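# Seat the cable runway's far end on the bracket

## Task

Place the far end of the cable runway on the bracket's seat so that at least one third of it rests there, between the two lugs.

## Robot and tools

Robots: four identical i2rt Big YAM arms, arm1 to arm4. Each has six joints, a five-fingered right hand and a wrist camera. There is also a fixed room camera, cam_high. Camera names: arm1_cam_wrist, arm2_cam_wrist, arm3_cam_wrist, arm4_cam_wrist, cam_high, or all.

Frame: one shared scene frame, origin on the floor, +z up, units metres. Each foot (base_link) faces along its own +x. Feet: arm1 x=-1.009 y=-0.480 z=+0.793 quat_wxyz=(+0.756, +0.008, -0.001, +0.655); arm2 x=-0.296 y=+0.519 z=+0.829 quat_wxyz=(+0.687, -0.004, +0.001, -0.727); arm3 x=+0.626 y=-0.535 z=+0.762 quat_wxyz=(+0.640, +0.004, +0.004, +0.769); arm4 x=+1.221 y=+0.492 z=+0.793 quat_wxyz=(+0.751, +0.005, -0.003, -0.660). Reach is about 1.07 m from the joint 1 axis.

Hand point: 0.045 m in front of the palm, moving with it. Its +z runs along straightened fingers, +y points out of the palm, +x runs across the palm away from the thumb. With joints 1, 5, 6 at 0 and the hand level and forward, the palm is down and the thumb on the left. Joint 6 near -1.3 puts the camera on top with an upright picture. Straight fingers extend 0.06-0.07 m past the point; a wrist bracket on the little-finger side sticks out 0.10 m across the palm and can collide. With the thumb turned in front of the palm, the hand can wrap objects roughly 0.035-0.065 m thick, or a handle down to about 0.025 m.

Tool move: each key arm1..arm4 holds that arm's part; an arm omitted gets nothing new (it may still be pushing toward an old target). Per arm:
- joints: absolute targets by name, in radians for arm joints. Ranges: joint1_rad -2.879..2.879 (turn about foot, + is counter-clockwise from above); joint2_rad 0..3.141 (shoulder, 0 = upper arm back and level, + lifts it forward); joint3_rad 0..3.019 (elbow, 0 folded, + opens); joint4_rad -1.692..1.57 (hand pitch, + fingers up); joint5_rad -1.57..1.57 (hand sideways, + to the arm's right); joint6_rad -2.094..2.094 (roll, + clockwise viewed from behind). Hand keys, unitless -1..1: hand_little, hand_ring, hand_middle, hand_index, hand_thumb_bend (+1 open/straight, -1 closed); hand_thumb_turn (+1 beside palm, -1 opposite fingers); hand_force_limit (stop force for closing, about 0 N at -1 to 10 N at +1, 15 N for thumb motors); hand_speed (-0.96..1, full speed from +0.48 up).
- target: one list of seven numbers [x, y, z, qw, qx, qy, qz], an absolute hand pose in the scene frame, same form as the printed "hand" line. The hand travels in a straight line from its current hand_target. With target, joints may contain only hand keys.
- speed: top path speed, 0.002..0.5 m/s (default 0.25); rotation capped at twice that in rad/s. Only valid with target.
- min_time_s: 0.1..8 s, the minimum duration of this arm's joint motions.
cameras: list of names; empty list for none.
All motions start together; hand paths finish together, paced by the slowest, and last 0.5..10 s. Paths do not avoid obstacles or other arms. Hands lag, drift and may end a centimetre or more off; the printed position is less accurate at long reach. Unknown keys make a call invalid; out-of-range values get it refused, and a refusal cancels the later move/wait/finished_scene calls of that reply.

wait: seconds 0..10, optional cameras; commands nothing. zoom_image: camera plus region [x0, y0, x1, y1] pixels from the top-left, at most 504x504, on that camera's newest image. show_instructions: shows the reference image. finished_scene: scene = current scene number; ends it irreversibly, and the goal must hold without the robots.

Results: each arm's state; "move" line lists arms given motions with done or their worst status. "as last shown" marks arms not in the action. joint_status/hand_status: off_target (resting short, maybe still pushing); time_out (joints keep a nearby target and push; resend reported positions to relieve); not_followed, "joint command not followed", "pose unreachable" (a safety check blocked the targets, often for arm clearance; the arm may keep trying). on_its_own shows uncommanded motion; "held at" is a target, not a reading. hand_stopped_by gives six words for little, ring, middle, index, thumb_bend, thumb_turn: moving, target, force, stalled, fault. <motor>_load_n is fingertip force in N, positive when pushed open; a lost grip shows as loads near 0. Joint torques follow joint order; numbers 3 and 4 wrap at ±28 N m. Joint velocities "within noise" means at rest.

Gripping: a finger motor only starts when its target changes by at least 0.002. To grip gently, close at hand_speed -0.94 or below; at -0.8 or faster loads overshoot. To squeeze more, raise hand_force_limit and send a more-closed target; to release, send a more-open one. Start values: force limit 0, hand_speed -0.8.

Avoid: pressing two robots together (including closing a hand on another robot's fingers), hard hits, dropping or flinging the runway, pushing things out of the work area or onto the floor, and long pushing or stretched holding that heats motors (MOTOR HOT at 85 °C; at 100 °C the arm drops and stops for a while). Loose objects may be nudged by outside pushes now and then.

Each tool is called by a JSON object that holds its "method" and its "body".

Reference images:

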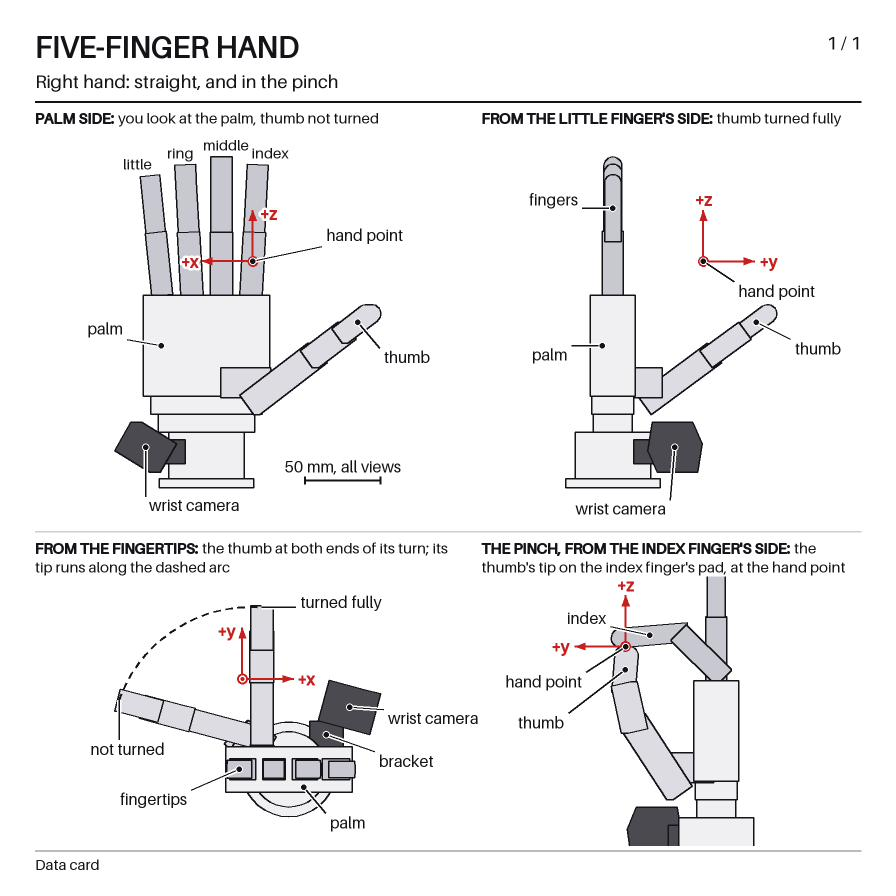

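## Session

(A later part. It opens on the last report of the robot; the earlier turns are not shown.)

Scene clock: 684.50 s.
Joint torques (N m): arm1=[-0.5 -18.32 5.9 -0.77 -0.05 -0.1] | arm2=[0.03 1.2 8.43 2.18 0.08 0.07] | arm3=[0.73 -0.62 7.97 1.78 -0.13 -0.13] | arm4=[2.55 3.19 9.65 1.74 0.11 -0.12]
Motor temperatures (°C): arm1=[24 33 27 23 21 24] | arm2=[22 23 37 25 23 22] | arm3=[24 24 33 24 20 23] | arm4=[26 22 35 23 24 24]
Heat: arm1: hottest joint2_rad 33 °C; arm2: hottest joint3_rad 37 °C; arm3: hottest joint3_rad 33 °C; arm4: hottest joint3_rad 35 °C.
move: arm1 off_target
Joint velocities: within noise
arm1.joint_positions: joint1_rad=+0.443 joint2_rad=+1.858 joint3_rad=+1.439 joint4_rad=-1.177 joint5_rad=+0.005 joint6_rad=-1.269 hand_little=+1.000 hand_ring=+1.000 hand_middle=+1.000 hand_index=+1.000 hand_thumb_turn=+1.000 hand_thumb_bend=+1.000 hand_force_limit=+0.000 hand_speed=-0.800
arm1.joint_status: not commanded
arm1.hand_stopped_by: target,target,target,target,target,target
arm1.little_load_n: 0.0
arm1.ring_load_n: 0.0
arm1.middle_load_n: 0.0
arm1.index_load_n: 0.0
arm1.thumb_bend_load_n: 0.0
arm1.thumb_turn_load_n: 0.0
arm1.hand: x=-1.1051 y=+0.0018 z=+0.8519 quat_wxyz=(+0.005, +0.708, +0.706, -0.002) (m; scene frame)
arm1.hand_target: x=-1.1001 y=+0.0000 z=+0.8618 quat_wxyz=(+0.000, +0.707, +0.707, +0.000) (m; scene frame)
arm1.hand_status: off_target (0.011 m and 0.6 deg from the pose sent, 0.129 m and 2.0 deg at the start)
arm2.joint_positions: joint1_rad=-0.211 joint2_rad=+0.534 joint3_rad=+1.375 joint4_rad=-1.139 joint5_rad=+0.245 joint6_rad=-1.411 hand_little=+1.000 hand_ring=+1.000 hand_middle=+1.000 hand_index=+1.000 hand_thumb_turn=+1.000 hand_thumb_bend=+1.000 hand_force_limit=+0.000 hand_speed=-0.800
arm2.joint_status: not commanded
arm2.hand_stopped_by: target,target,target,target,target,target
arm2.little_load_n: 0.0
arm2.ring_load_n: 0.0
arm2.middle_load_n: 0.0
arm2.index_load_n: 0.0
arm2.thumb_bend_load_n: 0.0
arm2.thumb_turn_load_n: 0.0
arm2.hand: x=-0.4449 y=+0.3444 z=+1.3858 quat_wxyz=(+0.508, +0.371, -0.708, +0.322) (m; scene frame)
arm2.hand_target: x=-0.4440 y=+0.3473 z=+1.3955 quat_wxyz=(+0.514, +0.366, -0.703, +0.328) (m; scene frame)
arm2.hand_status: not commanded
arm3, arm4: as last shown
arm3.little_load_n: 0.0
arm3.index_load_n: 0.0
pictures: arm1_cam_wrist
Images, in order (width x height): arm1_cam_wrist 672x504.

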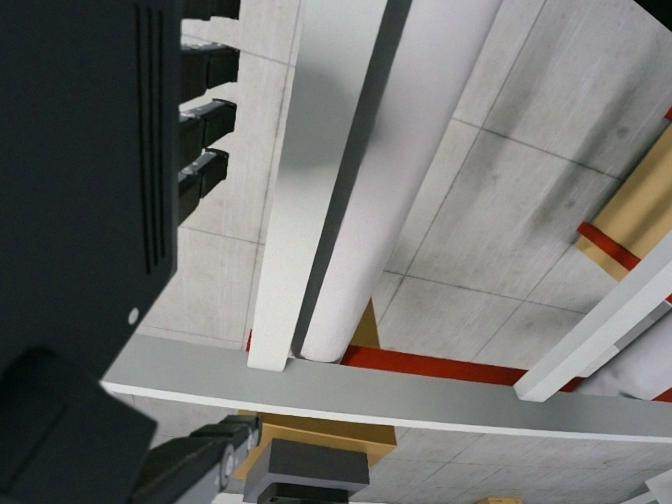

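{"method": "move", "body": {"arm3": {"target": [0.18, -0.22, 0.95, 0.7071, -0.7071, 0, 0], "speed": 0.3}, "cameras": ["arm1_cam_wrist", "arm3_cam_wrist", "cam_high"]}}

{"method": "zoom_image", "body": {"camera": "cam_high", "region": [250, 160, 450, 310]}}

Scene clock: 703.20 s.
Joint torques (N m): arm1=[-0.5 -18.2 5.9 -0.79 -0.05 -0.13] | arm2=[0.03 1.26 8.44 2.18 0.08 0.07] | arm3=[0.62 -12.1 8.51 1.94 0.18 -0.05] | arm4=[2.43 3.25 9.66 1.73 0.11 -0.13]
Motor temperatures (°C): arm1=[24 34 27 23 21 24] | arm2=[22 23 37 25 23 22] | arm3=[24 24 33 24 20 23] | arm4=[26 22 36 23 24 24]
Heat: arm1: hottest joint2_rad 34 °C; arm2: hottest joint3_rad 37 °C; arm3: hottest joint3_rad 33 °C; arm4: hottest joint3_rad 36 °C.
move: arm3 off_target
Joint velocities: within noise
arm1, arm2: as last shown
arm1.hand: x=-1.1051 y=+0.0019 z=+0.8519 quat_wxyz=(+0.005, +0.708, +0.706, -0.002) (m; scene frame)
arm2.thumb_turn_load_n: 0.5
arm3.joint_positions: joint1_rad=+1.102 joint2_rad=+1.552 joint3_rad=+0.751 joint4_rad=+0.754 joint5_rad=+1.288 joint6_rad=-0.019 hand_little=+1.000 hand_ring=+1.000 hand_middle=+1.000 hand_index=+1.000 hand_thumb_turn=+1.000 hand_thumb_bend=+1.000 hand_force_limit=+0.000 hand_speed=-0.800
arm3.joint_status: not commanded
arm3.hand_stopped_by: target,target,target,target,target,target
arm3.little_load_n: 0.0
arm3.ring_load_n: 0.0
arm3.middle_load_n: 0.0
arm3.index_load_n: 0.0
arm3.thumb_bend_load_n: 0.0
arm3.thumb_turn_load_n: 0.0
arm3.hand: x=+0.1961 y=-0.2217 z=+0.9346 quat_wxyz=(-0.702, +0.712, +0.018, +0.020) (m; scene frame)
arm3.hand_target: x=+0.1808 y=-0.2204 z=+0.9501 quat_wxyz=(-0.707, +0.707, +0.000, +0.000) (m; scene frame)
arm3.hand_status: off_target (0.022 m and 3.2 deg from the pose sent, 0.434 m and 86.7 deg at the start)
arm4.joint_positions: joint1_rad=+0.137 joint2_rad=+0.536 joint3_rad=+1.374 joint4_rad=-1.330 joint5_rad=+0.199 joint6_rad=-1.269 hand_little=+1.000 hand_ring=+1.000 hand_middle=+1.000 hand_index=+1.000 hand_thumb_turn=+1.000 hand_thumb_bend=+1.000 hand_force_limit=+0.000 hand_speed=-0.800
arm4.joint_status: not commanded
arm4.hand_stopped_by: target,target,target,target,target,target
arm4.little_load_n: 0.0
arm4.ring_load_n: 0.0
arm4.middle_load_n: 0.0
arm4.index_load_n: 0.0
arm4.thumb_bend_load_n: 0.5
arm4.thumb_turn_load_n: 0.0
arm4.hand: x=+1.1824 y=+0.2860 z=+1.2958 quat_wxyz=(+0.316, +0.555, -0.652, +0.409) (m; scene frame)
arm4.hand_target: x=+1.1845 y=+0.2869 z=+1.3087 quat_wxyz=(+0.319, +0.552, -0.644, +0.423) (m; scene frame)
arm4.hand_status: not commanded
pictures: arm1_cam_wrist, arm3_cam_wrist, cam_high
Images, in order (width x height): arm1_cam_wrist 672x504, arm3_cam_wrist 672x504, cam_high 672x504.

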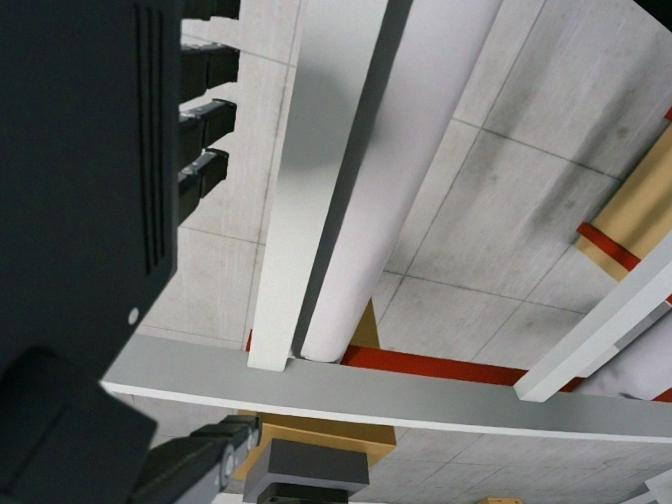

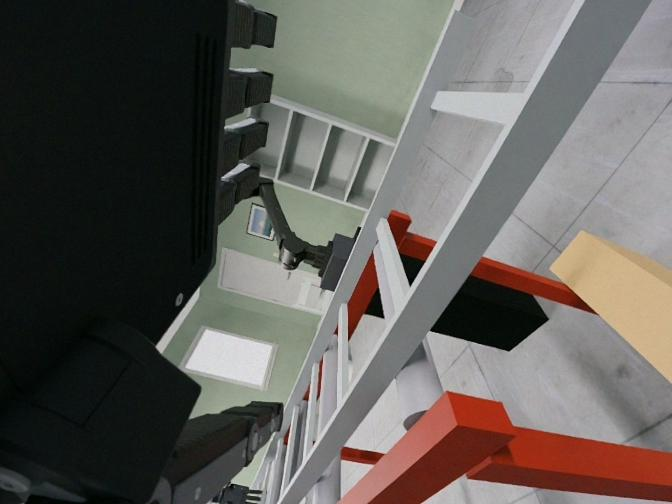

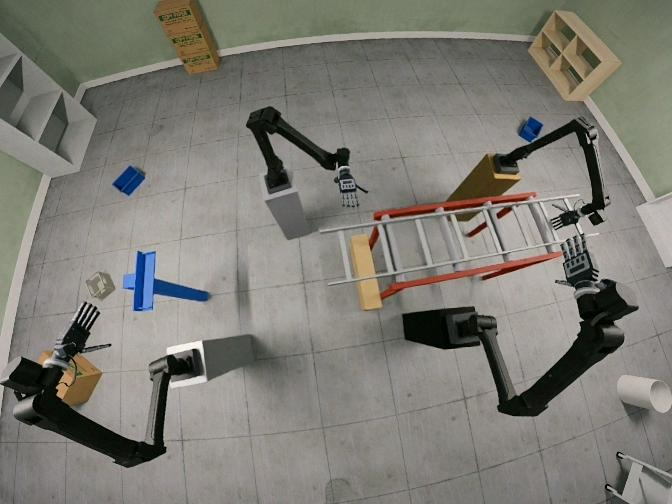

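Scaled by 2.520 from the camera's 672x504 image, which has a finer 960x720 frame.

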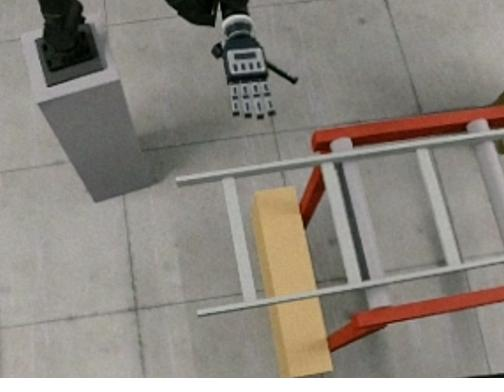

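{"method": "zoom_image", "body": {"camera": "arm3_cam_wrist", "region": [320, 0, 672, 300]}}

Scaled by 1.432 from the camera's 672x504 image, which has a finer 960x720 frame.

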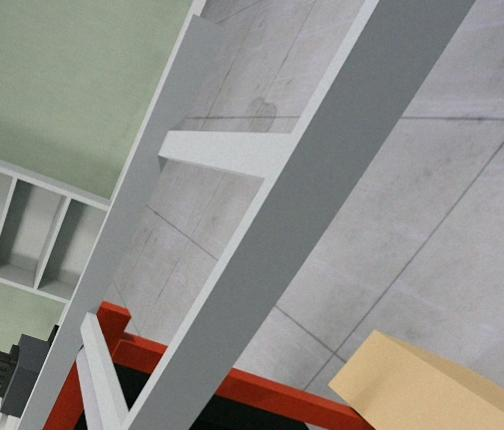

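{"method": "move", "body": {"arm3": {"target": [0.14, -0.17, 0.98, 0, 1, 0, 0], "speed": 0.3, "joints": {"hand_thumb_turn": -1, "hand_speed": 0}}, "cameras": ["arm3_cam_wrist", "cam_high"]}}

Scene clock: 856.60 s.
Joint torques (N m): arm1=[-0.38 -18.49 5.89 -0.79 -0.04 -0.11] | arm2=[0.03 1.2 8.44 2.19 0.08 0.07] | arm3=[-0.09 -20.31 9.98 -0.38 -0.21 -0.28] | arm4=[2.49 3.19 9.63 1.69 0.11 -0.13]
Motor temperatures (°C): arm1=[24 34 27 23 21 24] | arm2=[22 23 37 25 23 22] | arm3=[24 26 36 24 21 23] | arm4=[26 22 36 23 24 24]
Heat: arm1: hottest joint2_rad 34 °C; arm2: hottest joint3_rad 37 °C; arm3: hottest joint3_rad 36 °C; arm4: hottest joint3_rad 36 °C.
move: arm3 off_target
Joint velocities: within noise
arm1, arm2, arm4: as last shown
arm2.index_load_n: 0.5
arm2.thumb_turn_load_n: 0.0
arm3.joint_positions: joint1_rad=+0.644 joint2_rad=+2.006 joint3_rad=+2.066 joint4_rad=-1.665 joint5_rad=+0.012 joint6_rad=+0.843 hand_little=+1.000 hand_ring=+1.000 hand_middle=+1.000 hand_index=+1.000 hand_thumb_turn=-1.000 hand_thumb_bend=+1.000 hand_force_limit=+0.000 hand_speed=+0.000
arm3.joint_status: all done
arm3.hand_stopped_by: target,target,target,target,target,target
arm3.little_load_n: 0.0
arm3.ring_load_n: 0.0
arm3.middle_load_n: 0.0
arm3.index_load_n: -0.5
arm3.thumb_bend_load_n: 0.0
arm3.thumb_turn_load_n: 0.0
arm3.hand: x=+0.1454 y=-0.1757 z=+0.9669 quat_wxyz=(+0.008, +1.000, -0.008, +0.012) (m; scene frame)
arm3.hand_target: x=+0.1404 y=-0.1704 z=+0.9799 quat_wxyz=(+0.000, +1.000, +0.000, +0.000) (m; scene frame)
arm3.hand_status: off_target (0.015 m and 1.8 deg from the pose sent, 0.089 m and 89.2 deg at the start)
arm4.thumb_bend_load_n: 0.0
pictures: arm3_cam_wrist, cam_high
Images, in order (width x height): arm3_cam_wrist 672x504, cam_high 672x504.

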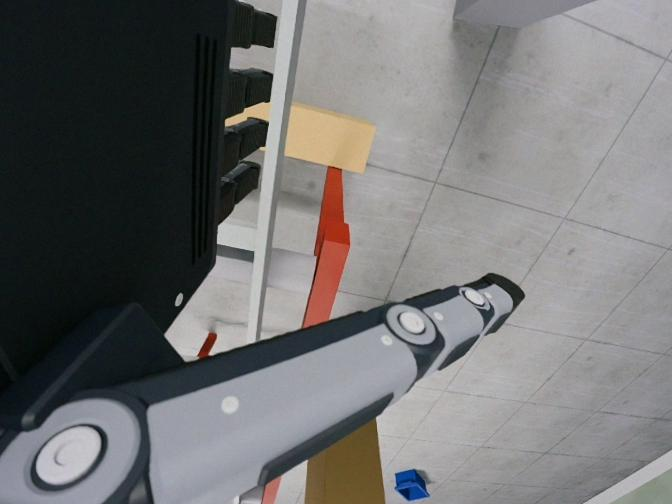

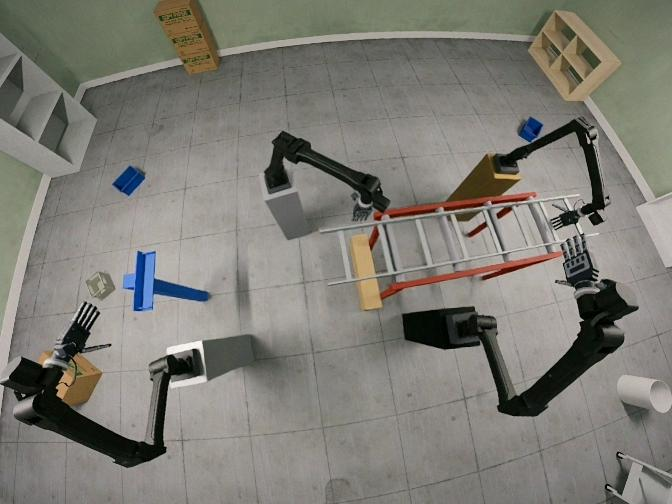

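{"method": "move", "body": {"arm3": {"target": [0.14, -0.155, 0.88, 0, 1, 0, 0], "speed": 0.2}, "cameras": ["arm3_cam_wrist"]}}

Scene clock: 891.53 s.
Joint torques (N m): arm1=[-0.32 -18.2 5.89 -0.75 -0.07 -0.1] | arm2=[0.03 1.26 8.44 2.18 0.08 0.07] | arm3=[0.03 -21.36 7.13 0.43 -0.19 -0.27] | arm4=[2.37 3.31 9.63 1.76 0.11 -0.13]
Motor temperatures (°C): arm1=[24 34 27 23 21 24] | arm2=[22 23 38 25 23 22] | arm3=[24 30 41 24 21 23] | arm4=[26 22 36 23 24 24]
Heat: arm1: hottest joint2_rad 34 °C; arm2: hottest joint3_rad 38 °C; arm3: hottest joint3_rad 41 °C; arm4: hottest joint3_rad 36 °C.
move: arm3 done
Joint velocities: within noise
arm1, arm2, arm4: as last shown
arm1.thumb_turn_load_n: -0.5
arm2.index_load_n: 0.0
arm3.joint_positions: joint1_rad=+0.627 joint2_rad=+2.053 joint3_rad=+1.905 joint4_rad=-1.449 joint5_rad=+0.012 joint6_rad=+0.824 hand_little=+1.000 hand_ring=+1.000 hand_middle=+1.000 hand_index=+1.000 hand_thumb_turn=-1.000 hand_thumb_bend=+1.000 hand_force_limit=+0.000 hand_speed=+0.000
arm3.joint_status: not commanded
arm3.hand_stopped_by: target,target,target,target,target,target
arm3.little_load_n: 0.0
arm3.ring_load_n: 0.0
arm3.middle_load_n: 0.0
arm3.index_load_n: 0.0
arm3.thumb_bend_load_n: 0.0
arm3.thumb_turn_load_n: 0.0
arm3.hand: x=+0.1424 y=-0.1589 z=+0.8768 quat_wxyz=(+0.005, +1.000, -0.007, +0.008) (m; scene frame)
arm3.hand_target: x=+0.1400 y=-0.1551 z=+0.8801 quat_wxyz=(+0.000, +1.000, +0.000, +0.000) (m; scene frame)
arm3.hand_status: done (0.006 m and 1.4 deg from the pose sent, 0.089 m and 1.8 deg at the start)
arm4.thumb_turn_load_n: -0.5
pictures: arm3_cam_wrist
Images, in order (width x height): arm3_cam_wrist 672x504.

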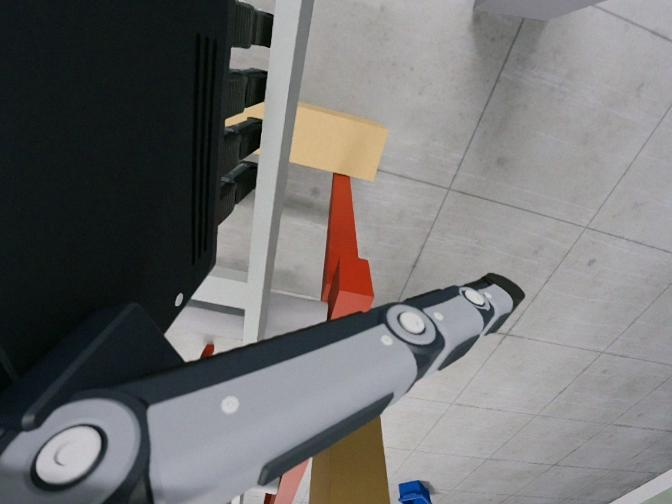

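{"method": "move", "body": {"arm3": {"target": [0.14, -0.132, 0.86, 0, 1, 0, 0], "speed": 0.2}, "cameras": ["arm3_cam_wrist"]}}

{"method": "zoom_image", "body": {"camera": "arm3_cam_wrist", "region": [200, 0, 400, 300]}}

Scene clock: 915.23 s.
Joint torques (N m): arm1=[-0.5 -18.37 5.89 -0.75 -0.06 -0.11] | arm2=[0.03 1.26 8.44 2.18 0.08 0.08] | arm3=[-0.15 -21.89 9.8 0.32 -0.17 -0.26] | arm4=[2.37 3.25 9.63 1.73 0.11 -0.13]
Motor temperatures (°C): arm1=[24 34 27 23 21 24] | arm2=[22 23 38 25 23 22] | arm3=[24 32 37 24 21 23] | arm4=[26 22 36 23 24 24]
Heat: arm1: hottest joint2_rad 34 °C; arm2: hottest joint3_rad 38 °C; arm3: hottest joint3_rad 37 °C; arm4: hottest joint3_rad 36 °C.
move: arm3 off_target
Joint velocities: within noise
arm1, arm2, arm4: as last shown
arm1.index_load_n: -0.5
arm1.thumb_turn_load_n: 0.0
arm3.joint_positions: joint1_rad=+0.600 joint2_rad=+2.108 joint3_rad=+1.906 joint4_rad=-1.431 joint5_rad=+0.012 joint6_rad=+0.798 hand_little=+1.000 hand_ring=+1.000 hand_middle=+1.000 hand_index=+1.000 hand_thumb_turn=-1.000 hand_thumb_bend=+1.000 hand_force_limit=+0.000 hand_speed=+0.000
arm3.joint_status: not commanded
arm3.hand_stopped_by: target,target,target,target,target,target
arm3.little_load_n: 0.0
arm3.ring_load_n: 0.0
arm3.middle_load_n: 0.5
arm3.index_load_n: 0.0
arm3.thumb_bend_load_n: 0.0
arm3.thumb_turn_load_n: 0.0
arm3.hand: x=+0.1513 y=-0.1448 z=+0.8445 quat_wxyz=(+0.018, +1.000, -0.007, +0.021) (m; scene frame)
arm3.hand_target: x=+0.1406 y=-0.1326 z=+0.8604 quat_wxyz=(+0.000, +1.000, +0.000, +0.000) (m; scene frame)
arm3.hand_status: off_target (0.023 m and 3.2 deg from the pose sent, 0.032 m and 1.4 deg at the start)
arm4.thumb_turn_load_n: 0.0
pictures: arm3_cam_wrist
Images, in order (width x height): arm3_cam_wrist 672x504.

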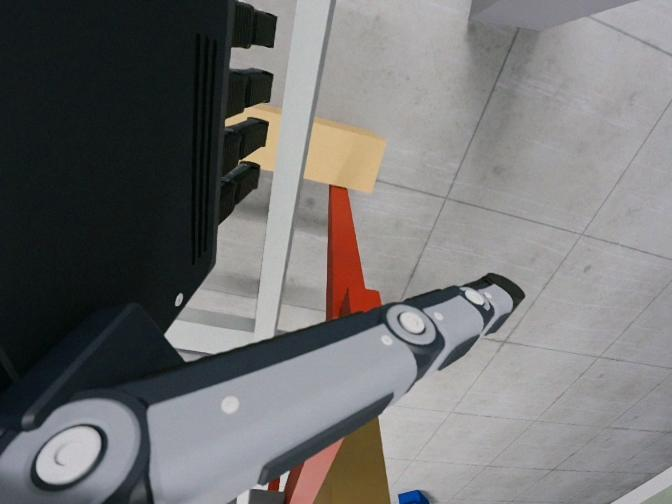

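Scaled by 1.680 from the camera's 672x504 image, which has a finer 960x720 frame.

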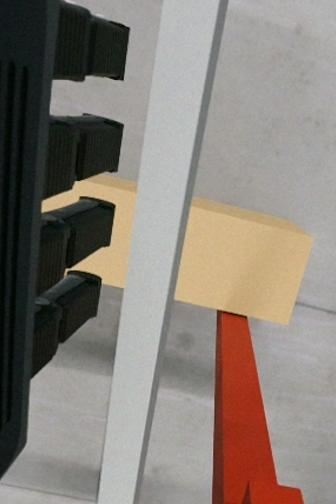

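{"method": "move", "body": {"arm3": {"target": [0.135, -0.115, 0.83, 0, 1, 0, 0], "speed": 0.15}, "cameras": ["arm3_cam_wrist"]}}

{"method": "zoom_image", "body": {"camera": "arm3_cam_wrist", "region": [200, 0, 400, 300]}}

Scene clock: 947.13 s.
Joint torques (N m): arm1=[-0.56 -18.37 5.91 -0.77 -0.04 -0.11] | arm2=[0.03 1.2 8.44 2.18 0.08 0.07] | arm3=[-0.44 -22.36 9.74 0.35 -0.16 -0.28] | arm4=[2.43 3.31 9.66 1.7 0.11 -0.12]
Motor temperatures (°C): arm1=[24 35 27 23 21 24] | arm2=[22 23 38 25 23 22] | arm3=[24 31 37 24 21 23] | arm4=[26 22 36 23 24 24]
Heat: arm1: hottest joint2_rad 35 °C; arm2: hottest joint3_rad 38 °C; arm3: hottest joint3_rad 37 °C; arm4: hottest joint3_rad 36 °C.
move: arm3 off_target
Joint velocities: within noise
arm1, arm2, arm4: as last shown
arm1.index_load_n: 0.5
arm3.joint_positions: joint1_rad=+0.591 joint2_rad=+2.169 joint3_rad=+1.933 joint4_rad=-1.394 joint5_rad=+0.012 joint6_rad=+0.785 hand_little=+1.000 hand_ring=+1.000 hand_middle=+1.000 hand_index=+1.000 hand_thumb_turn=-1.000 hand_thumb_bend=+1.000 hand_force_limit=+0.000 hand_speed=+0.000
arm3.joint_status: not commanded
arm3.hand_stopped_by: target,target,target,target,target,target
arm3.little_load_n: 0.0
arm3.ring_load_n: 0.0
arm3.middle_load_n: 0.0
arm3.index_load_n: 0.0
arm3.thumb_bend_load_n: 0.0
arm3.thumb_turn_load_n: 0.0
arm3.hand: x=+0.1453 y=-0.1300 z=+0.8154 quat_wxyz=(+0.018, +1.000, -0.005, +0.020) (m; scene frame)
arm3.hand_target: x=+0.1356 y=-0.1156 z=+0.8304 quat_wxyz=(+0.000, +1.000, +0.000, +0.000) (m; scene frame)
arm3.hand_status: off_target (0.023 m and 3.1 deg from the pose sent, 0.037 m and 3.2 deg at the start)
pictures: arm3_cam_wrist
Images, in order (width x height): arm3_cam_wrist 672x504.

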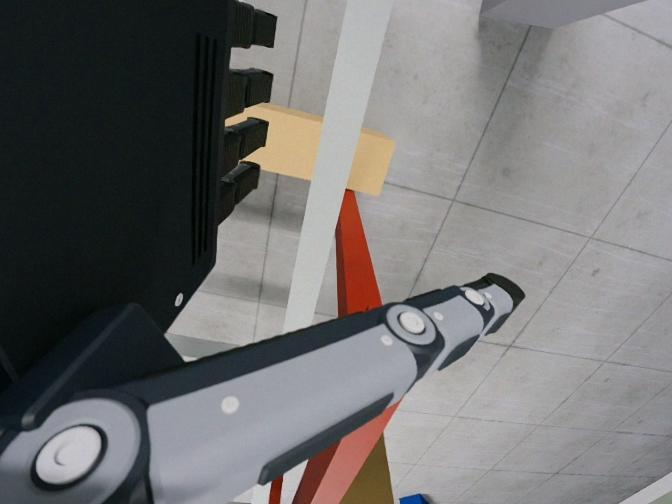

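Scaled by 1.680 from the camera's 672x504 image, which has a finer 960x720 frame.

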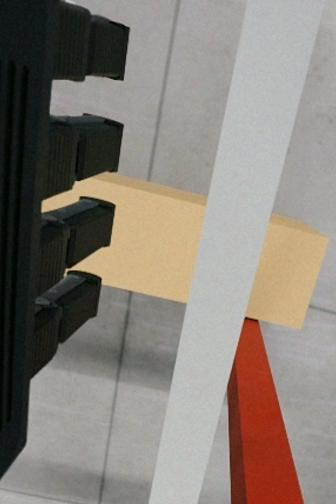

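{"method": "move", "body": {"arm3": {"target": [0.125, -0.121, 0.752, 0, 1, 0, 0], "speed": 0.1}, "cameras": ["arm3_cam_wrist"]}}

{"method": "zoom_image", "body": {"camera": "arm3_cam_wrist", "region": [200, 0, 500, 400]}}

Scene clock: 965.47 s.
Joint torques (N m): arm1=[-0.44 -18.2 5.89 -0.79 -0.06 -0.11] | arm2=[0.03 1.26 8.44 2.17 0.08 0.07] | arm3=[-0.5 -19.6 6.05 1.18 0.33 -0.12] | arm4=[2.43 3.31 9.63 1.72 0.11 -0.12]
Motor temperatures (°C): arm1=[24 35 27 23 21 24] | arm2=[22 23 38 25 23 22] | arm3=[24 32 39 24 21 23] | arm4=[26 22 36 23 24 24]
Heat: arm1: hottest joint2_rad 35 °C; arm2: hottest joint3_rad 38 °C; arm3: hottest joint3_rad 39 °C; arm4: hottest joint3_rad 36 °C.
move: arm3 off_target
Joint velocities: within noise
arm1, arm2, arm4: as last shown
arm1.index_load_n: 0.0
arm3.joint_positions: joint1_rad=+0.606 joint2_rad=+2.199 joint3_rad=+1.891 joint4_rad=-1.255 joint5_rad=+0.001 joint6_rad=+0.785 hand_little=+1.000 hand_ring=+1.000 hand_middle=+1.000 hand_index=+1.000 hand_thumb_turn=-1.000 hand_thumb_bend=+1.000 hand_force_limit=+0.000 hand_speed=+0.000
arm3.joint_status: not commanded
arm3.hand_stopped_by: target,target,target,target,target,target
arm3.little_load_n: -0.5
arm3.ring_load_n: 0.0
arm3.middle_load_n: 0.0
arm3.index_load_n: 0.0
arm3.thumb_bend_load_n: 0.5
arm3.thumb_turn_load_n: -0.5
arm3.hand: x=+0.1238 y=-0.1258 z=+0.7800 quat_wxyz=(-0.002, +1.000, +0.002, -0.008) (m; scene frame)
arm3.hand_target: x=+0.1259 y=-0.1219 z=+0.7525 quat_wxyz=(+0.000, +1.000, +0.000, +0.000) (m; scene frame)
arm3.hand_status: off_target (0.028 m and 1.0 deg from the pose sent, 0.067 m and 3.1 deg at the start)
pictures: arm3_cam_wrist
Images, in order (width x height): arm3_cam_wrist 672x504.

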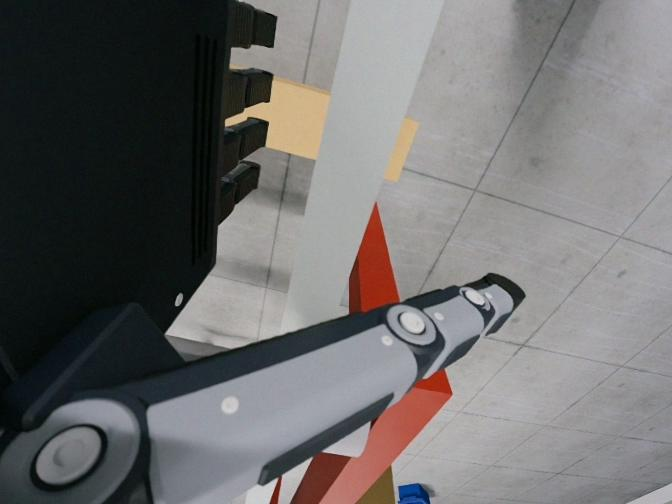

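Scaled by 1.260 from the camera's 672x504 image, which has a finer 960x720 frame.

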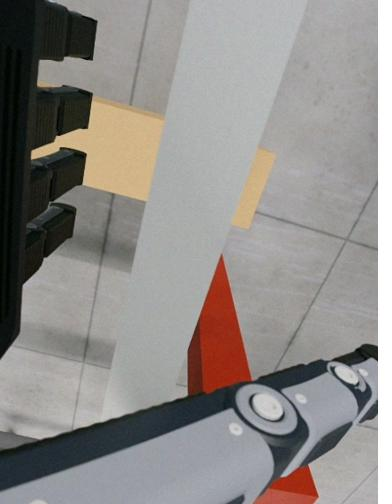

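{"method": "move", "body": {"arm3": {"target": [0.125, -0.143, 0.765, 0, 1, 0, 0], "speed": 0.1}, "cameras": ["arm3_cam_wrist"]}}

{"method": "zoom_image", "body": {"camera": "arm3_cam_wrist", "region": [200, 0, 500, 400]}}

Scene clock: 985.63 s.
Joint torques (N m): arm1=[-0.5 -18.26 5.93 -0.79 -0.06 -0.12] | arm2=[0.03 1.26 8.44 2.17 0.08 0.07] | arm3=[0.38 -21.83 5.57 0.44 0.2 0.03] | arm4=[2.49 3.25 9.66 1.73 0.12 -0.13]
Motor temperatures (°C): arm1=[24 35 27 23 21 24] | arm2=[22 23 38 25 23 22] | arm3=[24 35 37 24 21 23] | arm4=[26 22 36 23 24 24]
Heat: arm1: hottest joint2_rad 35 °C; arm2: hottest joint3_rad 38 °C; arm3: hottest joint3_rad 37 °C; arm4: hottest joint3_rad 36 °C.
move: arm3 done
Joint velocities: within noise
arm1, arm2, arm4: as last shown
arm3.joint_positions: joint1_rad=+0.620 joint2_rad=+2.183 joint3_rad=+1.840 joint4_rad=-1.230 joint5_rad=+0.004 joint6_rad=+0.793 hand_little=+1.000 hand_ring=+1.000 hand_middle=+1.000 hand_index=+1.000 hand_thumb_turn=-1.000 hand_thumb_bend=+1.000 hand_force_limit=+0.000 hand_speed=+0.000
arm3.joint_status: not commanded
arm3.hand_stopped_by: target,target,target,target,target,target
arm3.little_load_n: 0.0
arm3.ring_load_n: 0.0
arm3.middle_load_n: 0.0
arm3.index_load_n: 0.0
arm3.thumb_bend_load_n: 0.0
arm3.thumb_turn_load_n: 0.0
arm3.hand: x=+0.1259 y=-0.1403 z=+0.7716 quat_wxyz=(+0.000, +1.000, +0.005, -0.003) (m; scene frame)
arm3.hand_target: x=+0.1251 y=-0.1429 z=+0.7650 quat_wxyz=(+0.000, +1.000, +0.000, +0.000) (m; scene frame)
arm3.hand_status: done (0.007 m and 0.7 deg from the pose sent, 0.023 m and 1.0 deg at the start)
pictures: arm3_cam_wrist
Images, in order (width x height): arm3_cam_wrist 672x504.

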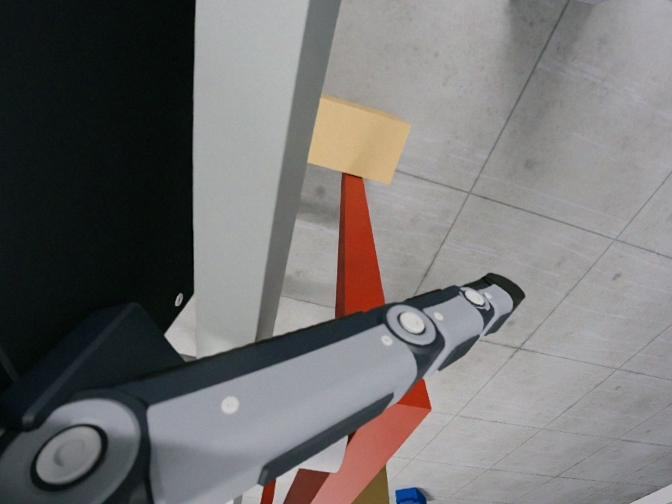

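Scaled by 1.260 from the camera's 672x504 image, which has a finer 960x720 frame.

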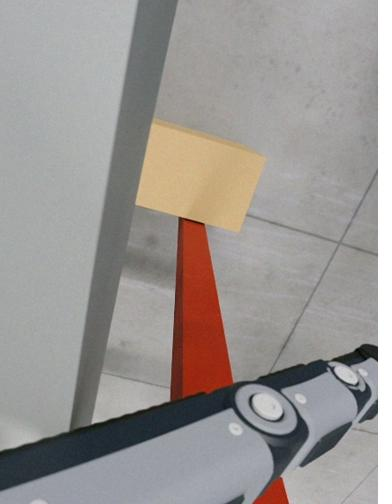

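{"method": "move", "body": {"arm3": {"target": [0.125, -0.150, 0.80, 0, 1, 0, 0], "speed": 0.08}, "cameras": ["arm3_cam_wrist"]}}

Scene clock: 1026.87 s.
Joint torques (N m): arm1=[-0.38 -18.37 5.9 -0.77 -0.05 -0.11] | arm2=[0.03 1.2 8.43 2.17 0.08 0.07] | arm3=[0.32 -23.82 6.95 -0.4 0.1 0.03] | arm4=[2.37 3.25 9.65 1.72 0.11 -0.12]
Motor temperatures (°C): arm1=[24 35 27 23 21 24] | arm2=[22 23 38 25 23 22] | arm3=[24 33 34 24 21 23] | arm4=[26 22 37 23 24 24]
Heat: arm1: hottest joint2_rad 35 °C; arm2: hottest joint3_rad 38 °C; arm3: hottest joint3_rad 34 °C; arm4: hottest joint3_rad 37 °C.
move: arm3 off_target
Joint velocities: within noise
arm1.joint_positions: joint1_rad=+0.443 joint2_rad=+1.858 joint3_rad=+1.439 joint4_rad=-1.177 joint5_rad=+0.005 joint6_rad=-1.269 hand_little=+1.000 hand_ring=+1.000 hand_middle=+1.000 hand_index=+1.000 hand_thumb_turn=+1.000 hand_thumb_bend=+1.000 hand_force_limit=+0.000 hand_speed=-0.800
arm1.joint_status: not commanded
arm1.hand_stopped_by: target,target,target,target,target,target
arm1.little_load_n: 0.0
arm1.ring_load_n: 0.0
arm1.middle_load_n: 0.0
arm1.index_load_n: 0.0
arm1.thumb_bend_load_n: 0.0
arm1.thumb_turn_load_n: 0.0
arm1.hand: x=-1.1051 y=+0.0019 z=+0.8519 quat_wxyz=(+0.005, +0.708, +0.706, -0.002) (m; scene frame)
arm1.hand_target: x=-1.1001 y=+0.0000 z=+0.8618 quat_wxyz=(+0.000, +0.707, +0.707, +0.000) (m; scene frame)
arm1.hand_status: not commanded
arm2.joint_positions: joint1_rad=-0.211 joint2_rad=+0.534 joint3_rad=+1.375 joint4_rad=-1.139 joint5_rad=+0.245 joint6_rad=-1.411 hand_little=+1.000 hand_ring=+1.000 hand_middle=+1.000 hand_index=+1.000 hand_thumb_turn=+1.000 hand_thumb_bend=+1.000 hand_force_limit=+0.000 hand_speed=-0.800
arm2.joint_status: not commanded
arm2.hand_stopped_by: target,target,target,target,target,target
arm2.little_load_n: 0.0
arm2.ring_load_n: 0.0
arm2.middle_load_n: 0.0
arm2.index_load_n: 0.0
arm2.thumb_bend_load_n: 0.0
arm2.thumb_turn_load_n: 0.0
arm2.hand: x=-0.4449 y=+0.3444 z=+1.3858 quat_wxyz=(+0.508, +0.371, -0.708, +0.322) (m; scene frame)
arm2.hand_target: x=-0.4440 y=+0.3473 z=+1.3955 quat_wxyz=(+0.514, +0.366, -0.703, +0.328) (m; scene frame)
arm2.hand_status: not commanded
arm3.joint_positions: joint1_rad=+0.627 joint2_rad=+2.165 joint3_rad=+1.840 joint4_rad=-1.272 joint5_rad=+0.005 joint6_rad=+0.800 hand_little=+1.000 hand_ring=+1.000 hand_middle=+1.000 hand_index=+1.000 hand_thumb_turn=-1.000 hand_thumb_bend=+1.000 hand_force_limit=+0.000 hand_speed=+0.000
arm3.joint_status: not commanded
arm3.hand_stopped_by: target,target,target,target,target,target
arm3.little_load_n: 0.0
arm3.ring_load_n: 0.0
arm3.middle_load_n: 0.0
arm3.index_load_n: 0.0
arm3.thumb_bend_load_n: 0.0
arm3.thumb_turn_load_n: 0.0
arm3.hand: x=+0.1297 y=-0.1497 z=+0.7837 quat_wxyz=(+0.008, +1.000, +0.005, +0.006) (m; scene frame)
arm3.hand_target: x=+0.1252 y=-0.1501 z=+0.7999 quat_wxyz=(+0.000, +1.000, +0.000, +0.000) (m; scene frame)
arm3.hand_status: off_target (0.017 m and 1.3 deg from the pose sent, 0.030 m and 0.7 deg at the start)
arm4: as last shown
pictures: arm3_cam_wrist
Images, in order (width x height): arm3_cam_wrist 672x504.

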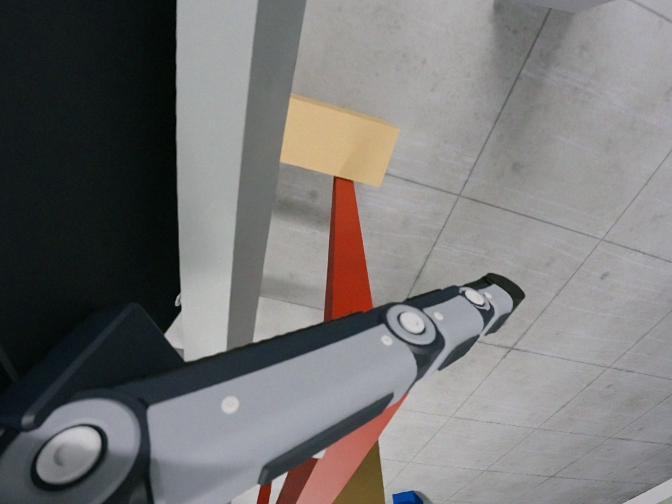

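{"method": "move", "body": {"arm3": {"target": [0.125, -0.148, 0.818, 0, 1, 0, 0], "speed": 0.08}, "cameras": ["arm3_cam_wrist"]}}

Scene clock: 1046.67 s.
Joint torques (N m): arm1=[-0.21 -18.37 5.85 -0.77 -0.05 -0.11] | arm2=[0.09 1.26 8.44 2.17 0.08 0.07] | arm3=[0.5 -23.82 8.99 -0.51 0.06 0.02] | arm4=[2.37 3.19 9.66 1.73 0.11 -0.12]
Motor temperatures (°C): arm1=[24 35 27 23 21 24] | arm2=[22 23 38 25 23 22] | arm3=[24 34 34 24 21 23] | arm4=[26 22 37 23 24 24]
Heat: arm1: hottest joint2_rad 35 °C; arm2: hottest joint3_rad 38 °C; arm3: hottest joint2_rad 34 °C; arm4: hottest joint3_rad 37 °C.
move: arm3 off_target
Joint velocities: within noise
arm1, arm2: as last shown
arm3.joint_positions: joint1_rad=+0.627 joint2_rad=+2.154 joint3_rad=+1.840 joint4_rad=-1.311 joint5_rad=+0.006 joint6_rad=+0.800 hand_little=+1.000 hand_ring=+1.000 hand_middle=+1.000 hand_index=+1.000 hand_thumb_turn=-1.000 hand_thumb_bend=+1.000 hand_force_limit=+0.000 hand_speed=+0.000
arm3.joint_status: not commanded
arm3.hand_stopped_by: target,target,target,target,target,target
arm3.little_load_n: 0.0
arm3.ring_load_n: 0.0
arm3.middle_load_n: 0.0
arm3.index_load_n: 0.0
arm3.thumb_bend_load_n: 0.0
arm3.thumb_turn_load_n: 0.0
arm3.hand: x=+0.1365 y=-0.1558 z=+0.7914 quat_wxyz=(+0.017, +1.000, +0.005, +0.016) (m; scene frame)
arm3.hand_target: x=+0.1257 y=-0.1486 z=+0.8181 quat_wxyz=(+0.000, +1.000, +0.000, +0.000) (m; scene frame)
arm3.hand_status: off_target (0.030 m and 2.8 deg from the pose sent, 0.035 m and 1.3 deg at the start)
arm4.joint_positions: joint1_rad=+0.137 joint2_rad=+0.536 joint3_rad=+1.374 joint4_rad=-1.330 joint5_rad=+0.199 joint6_rad=-1.269 hand_little=+1.000 hand_ring=+1.000 hand_middle=+1.000 hand_index=+1.000 hand_thumb_turn=+1.000 hand_thumb_bend=+1.000 hand_force_limit=+0.000 hand_speed=-0.800
arm4.joint_status: not commanded
arm4.hand_stopped_by: target,target,target,target,target,target
arm4.little_load_n: 0.0
arm4.ring_load_n: 0.0
arm4.middle_load_n: 0.0
arm4.index_load_n: 0.0
arm4.thumb_bend_load_n: 0.0
arm4.thumb_turn_load_n: 0.0
arm4.hand: x=+1.1824 y=+0.2860 z=+1.2958 quat_wxyz=(+0.316, +0.555, -0.652, +0.409) (m; scene frame)
arm4.hand_target: x=+1.1845 y=+0.2869 z=+1.3087 quat_wxyz=(+0.319, +0.552, -0.644, +0.423) (m; scene frame)
arm4.hand_status: not commanded
pictures: arm3_cam_wrist
Images, in order (width x height): arm3_cam_wrist 672x504.

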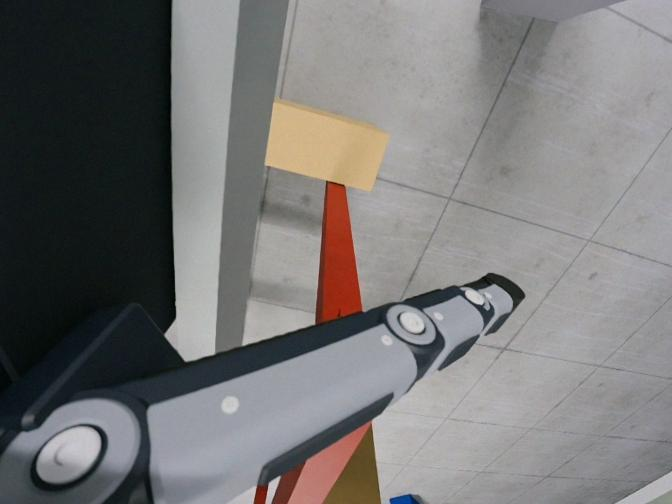

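{"method": "move", "body": {"arm3": {"joints": {"hand_little": -1, "hand_ring": -1, "hand_middle": -1, "hand_index": -1, "hand_speed": -0.6, "hand_force_limit": 0.0}}, "cameras": ["arm3_cam_wrist", "arm4_cam_wrist", "cam_high"]}}

Scene clock: 1057.47 s.
Joint torques (N m): arm1=[-0.44 -18.2 5.91 -0.8 -0.05 -0.11] | arm2=[0.03 1.26 8.44 2.19 0.08 0.07] | arm3=[0.56 -24.53 8.98 -0.53 -0.09 0.02] | arm4=[2.55 3.19 9.66 1.73 0.11 -0.13]
Motor temperatures (°C): arm1=[24 35 27 23 21 24] | arm2=[22 23 38 25 23 22] | arm3=[24 36 35 24 21 23] | arm4=[26 22 37 23 24 24]
Heat: arm1: hottest joint2_rad 35 °C; arm2: hottest joint3_rad 38 °C; arm3: hottest joint2_rad 36 °C; arm4: hottest joint3_rad 37 °C.
move: arm3 done
Joint velocities: within noise
arm1, arm2, arm4: as last shown
arm2.thumb_bend_load_n: 0.5
arm3.joint_positions: joint1_rad=+0.627 joint2_rad=+2.162 joint3_rad=+1.840 joint4_rad=-1.311 joint5_rad=+0.009 joint6_rad=+0.800 hand_little=-1.000 hand_ring=-1.000 hand_middle=-1.000 hand_index=-1.000 hand_thumb_turn=-1.000 hand_thumb_bend=+1.000 hand_force_limit=+0.000 hand_speed=-0.600
arm3.joint_status: all done
arm3.hand_stopped_by: target,target,target,target,target,target
arm3.little_load_n: 1.0
arm3.ring_load_n: 0.0
arm3.middle_load_n: 0.0
arm3.index_load_n: 0.0
arm3.thumb_bend_load_n: 0.0
arm3.thumb_turn_load_n: 0.0
arm3.hand: x=+0.1376 y=-0.1560 z=+0.7862 quat_wxyz=(+0.019, +1.000, +0.005, +0.020) (m; scene frame)
arm3.hand_target: x=+0.1257 y=-0.1486 z=+0.8180 quat_wxyz=(+0.000, +1.000, +0.000, +0.000) (m; scene frame)
arm3.hand_status: not commanded
pictures: arm3_cam_wrist, arm4_cam_wrist, cam_high
Images, in order (width x height): arm3_cam_wrist 672x504, arm4_cam_wrist 672x504, cam_high 672x504.

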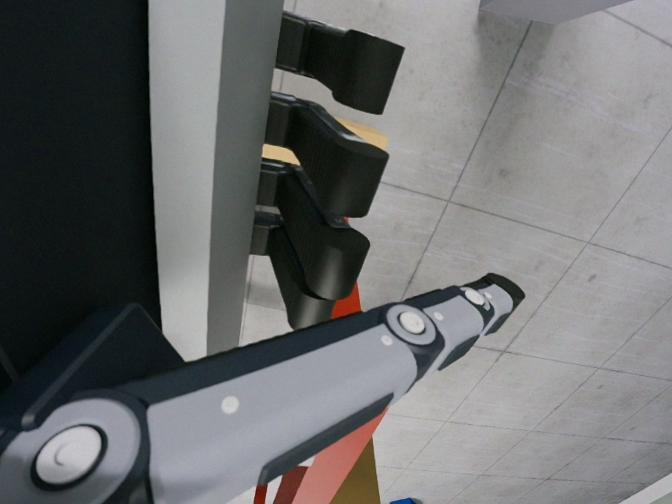

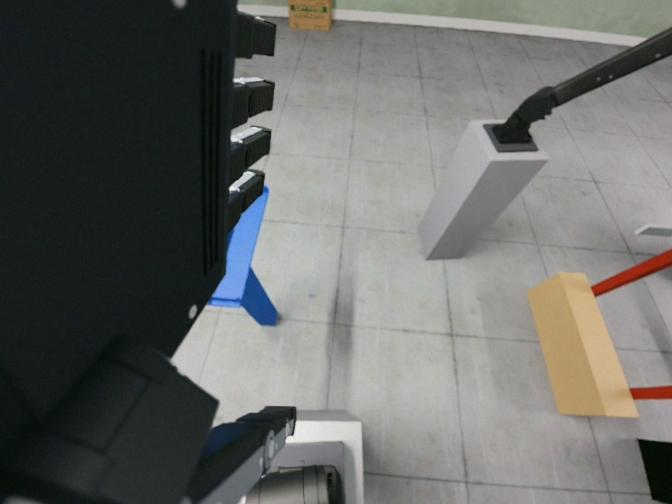

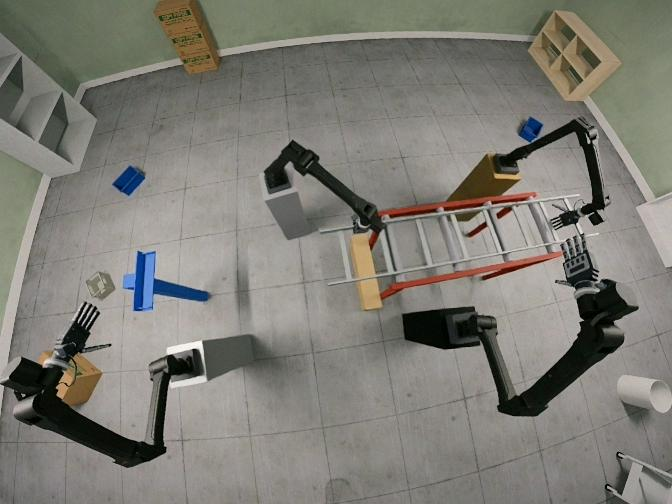

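{"method": "move", "body": {"arm1": {"target": [-1.10, 0.0, 1.1, 0, 0.7071, 0.7071, 0], "speed": 0.3}, "arm4": {"joints": {"joint1_rad": 0.75}}, "cameras": ["arm4_cam_wrist", "cam_high"]}}

Scene clock: 1070.47 s.
Joint torques (N m): arm1=[-0.03 -16.32 10.96 -0.68 0.04 -0.1] | arm2=[0.03 1.26 8.44 2.18 0.09 0.07] | arm3=[0.44 -24.7 9.01 -0.59 -0.08 -0.01] | arm4=[2.43 3.31 9.63 1.72 0.12 -0.13]
Motor temperatures (°C): arm1=[24 35 27 23 21 24] | arm2=[22 23 38 25 23 22] | arm3=[24 40 36 24 21 23] | arm4=[26 22 37 23 24 24]
Heat: arm1: hottest joint2_rad 35 °C; arm2: hottest joint3_rad 38 °C; arm3: hottest joint2_rad 40 °C; arm4: hottest joint3_rad 37 °C.
move: arm1 off_target; arm4 done
Joint velocities: within noise
arm1.joint_positions: joint1_rad=+0.443 joint2_rad=+1.726 joint3_rad=+1.858 joint4_rad=-1.697 joint5_rad=+0.012 joint6_rad=-1.269 hand_little=+1.000 hand_ring=+1.000 hand_middle=+1.000 hand_index=+1.000 hand_thumb_turn=+1.000 hand_thumb_bend=+1.000 hand_force_limit=+0.000 hand_speed=-0.800
arm1.joint_status: not commanded
arm1.hand_stopped_by: target,target,target,target,target,target
arm1.little_load_n: 0.0
arm1.ring_load_n: 0.0
arm1.middle_load_n: 0.0
arm1.index_load_n: 0.0
arm1.thumb_bend_load_n: -0.5
arm1.thumb_turn_load_n: 0.0
arm1.hand: x=-1.0993 y=-0.0090 z=+1.0757 quat_wxyz=(-0.007, +0.708, +0.706, +0.008) (m; scene frame)
arm1.hand_target: x=-1.0997 y=-0.0013 z=+1.0992 quat_wxyz=(-0.032, +0.705, +0.708, +0.022) (m; scene frame)
arm1.hand_status: off_target (0.026 m and 1.3 deg from the pose sent, 0.248 m and 0.6 deg at the start; pose on its path clipped on 2 of 46 steps; a joint's target at an end of its range on 22 of 46 steps)
arm2, arm3: as last shown
arm2.thumb_bend_load_n: 0.0
arm4.joint_positions: joint1_rad=+0.737 joint2_rad=+0.536 joint3_rad=+1.374 joint4_rad=-1.330 joint5_rad=+0.199 joint6_rad=-1.269 hand_little=+1.000 hand_ring=+1.000 hand_middle=+1.000 hand_index=+1.000 hand_thumb_turn=+1.000 hand_thumb_bend=+1.000 hand_force_limit=+0.000 hand_speed=-0.800
arm4.joint_status: all done
arm4.hand_stopped_by: target,target,target,target,target,target
arm4.little_load_n: 0.0
arm4.ring_load_n: 0.0
arm4.middle_load_n: 0.0
arm4.index_load_n: 0.0
arm4.thumb_bend_load_n: 0.0
arm4.thumb_turn_load_n: 0.0
arm4.hand: x=+1.3040 y=+0.3028 z=+1.2971 quat_wxyz=(+0.182, +0.721, -0.458, +0.487) (m; scene frame)
arm4.hand_target: x=+1.3051 y=+0.3048 z=+1.3100 quat_wxyz=(+0.181, +0.716, -0.451, +0.501) (m; scene frame)
arm4.hand_status: not commanded
pictures: arm4_cam_wrist, cam_high
Images, in order (width x height): arm4_cam_wrist 672x504, cam_high 672x504.

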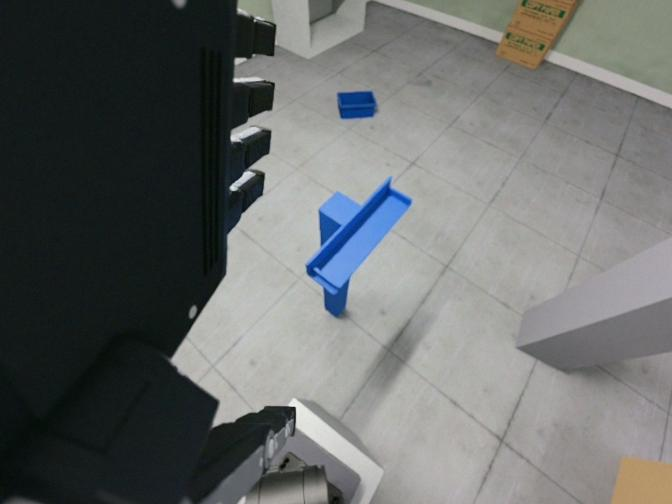

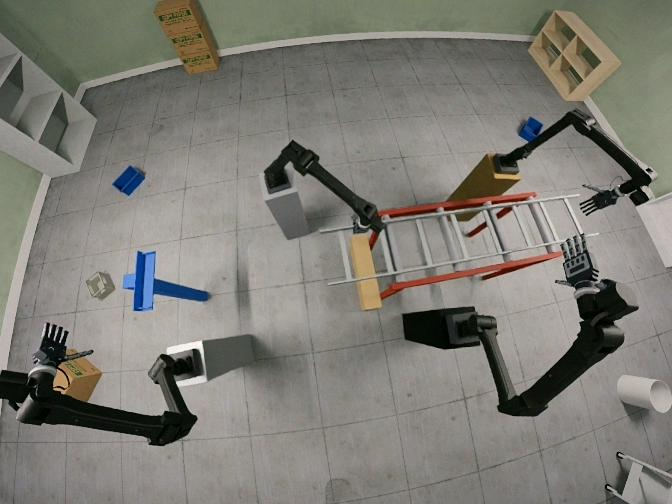

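{"method": "zoom_image", "body": {"camera": "arm4_cam_wrist", "region": [280, 150, 440, 330]}}

{"method": "zoom_image", "body": {"camera": "cam_high", "region": [110, 230, 230, 330]}}

Scaled by 2.800 from the camera's 672x504 image, which has a finer 960x720 frame.

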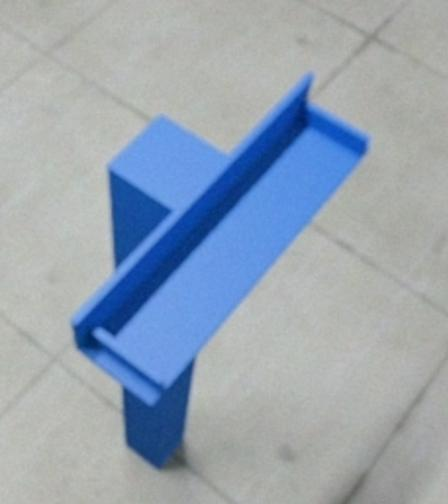

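Scaled by 4.200 from the camera's 672x504 image, which has a finer 960x720 frame.

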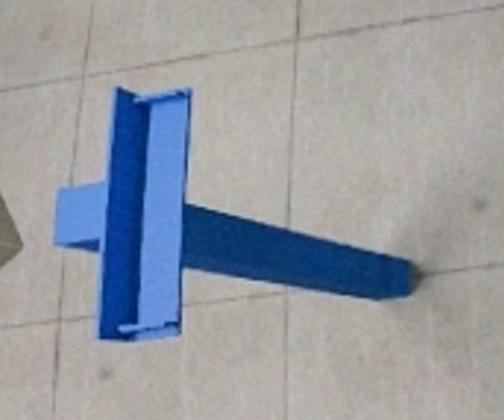

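{"method": "move", "body": {"arm3": {"target": [0.14, -0.148, 0.845, 0, 1, 0, 0], "speed": 0.08}, "cameras": ["arm3_cam_wrist"]}}

Scene clock: 1124.30 s.
Joint torques (N m): arm1=[-0.03 -16.26 11 -0.73 0.05 -0.1] | arm2=[0.03 1.2 8.43 2.17 0.08 0.07] | arm3=[-0.15 -28.34 7.9 -1.57 -0.06 -0.11] | arm4=[2.37 3.43 9.62 1.73 0.12 -0.13]
Motor temperatures (°C): arm1=[24 32 31 23 21 24] | arm2=[22 23 38 25 23 22] | arm3=[24 47 37 24 20 23] | arm4=[26 22 37 23 24 24]
Heat: arm1: hottest joint2_rad 32 °C; arm2: hottest joint3_rad 38 °C; arm3: hottest joint2_rad 47 °C; arm4: hottest joint3_rad 37 °C.
move: arm3 off_target
Joint velocities: within noise
arm1, arm2, arm4: as last shown
arm3.joint_positions: joint1_rad=+0.622 joint2_rad=+2.162 joint3_rad=+1.840 joint4_rad=-1.321 joint5_rad=+0.009 joint6_rad=+0.800 hand_little=-1.000 hand_ring=-1.000 hand_middle=-1.000 hand_index=-1.000 hand_thumb_turn=-1.000 hand_thumb_bend=+1.000 hand_force_limit=+0.000 hand_speed=-0.600
arm3.joint_status: not commanded
arm3.hand_stopped_by: target,target,target,target,target,target
arm3.little_load_n: 1.5
arm3.ring_load_n: 0.0
arm3.middle_load_n: 0.0
arm3.index_load_n: 0.0
arm3.thumb_bend_load_n: 0.0
arm3.thumb_turn_load_n: 0.0
arm3.hand: x=+0.1416 y=-0.1554 z=+0.7868 quat_wxyz=(+0.023, +0.999, +0.003, +0.024) (m; scene frame)
arm3.hand_target: x=+0.1407 y=-0.1492 z=+0.8426 quat_wxyz=(+0.000, +1.000, +0.000, +0.000) (m; scene frame)
arm3.hand_status: off_target (0.059 m and 3.8 deg from the pose sent, 0.059 m and 3.2 deg at the start)
pictures: arm3_cam_wrist
Images, in order (width x height): arm3_cam_wrist 672x504.

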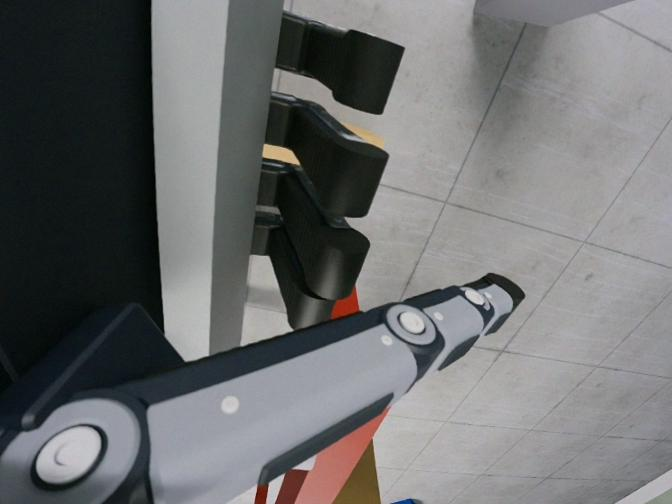

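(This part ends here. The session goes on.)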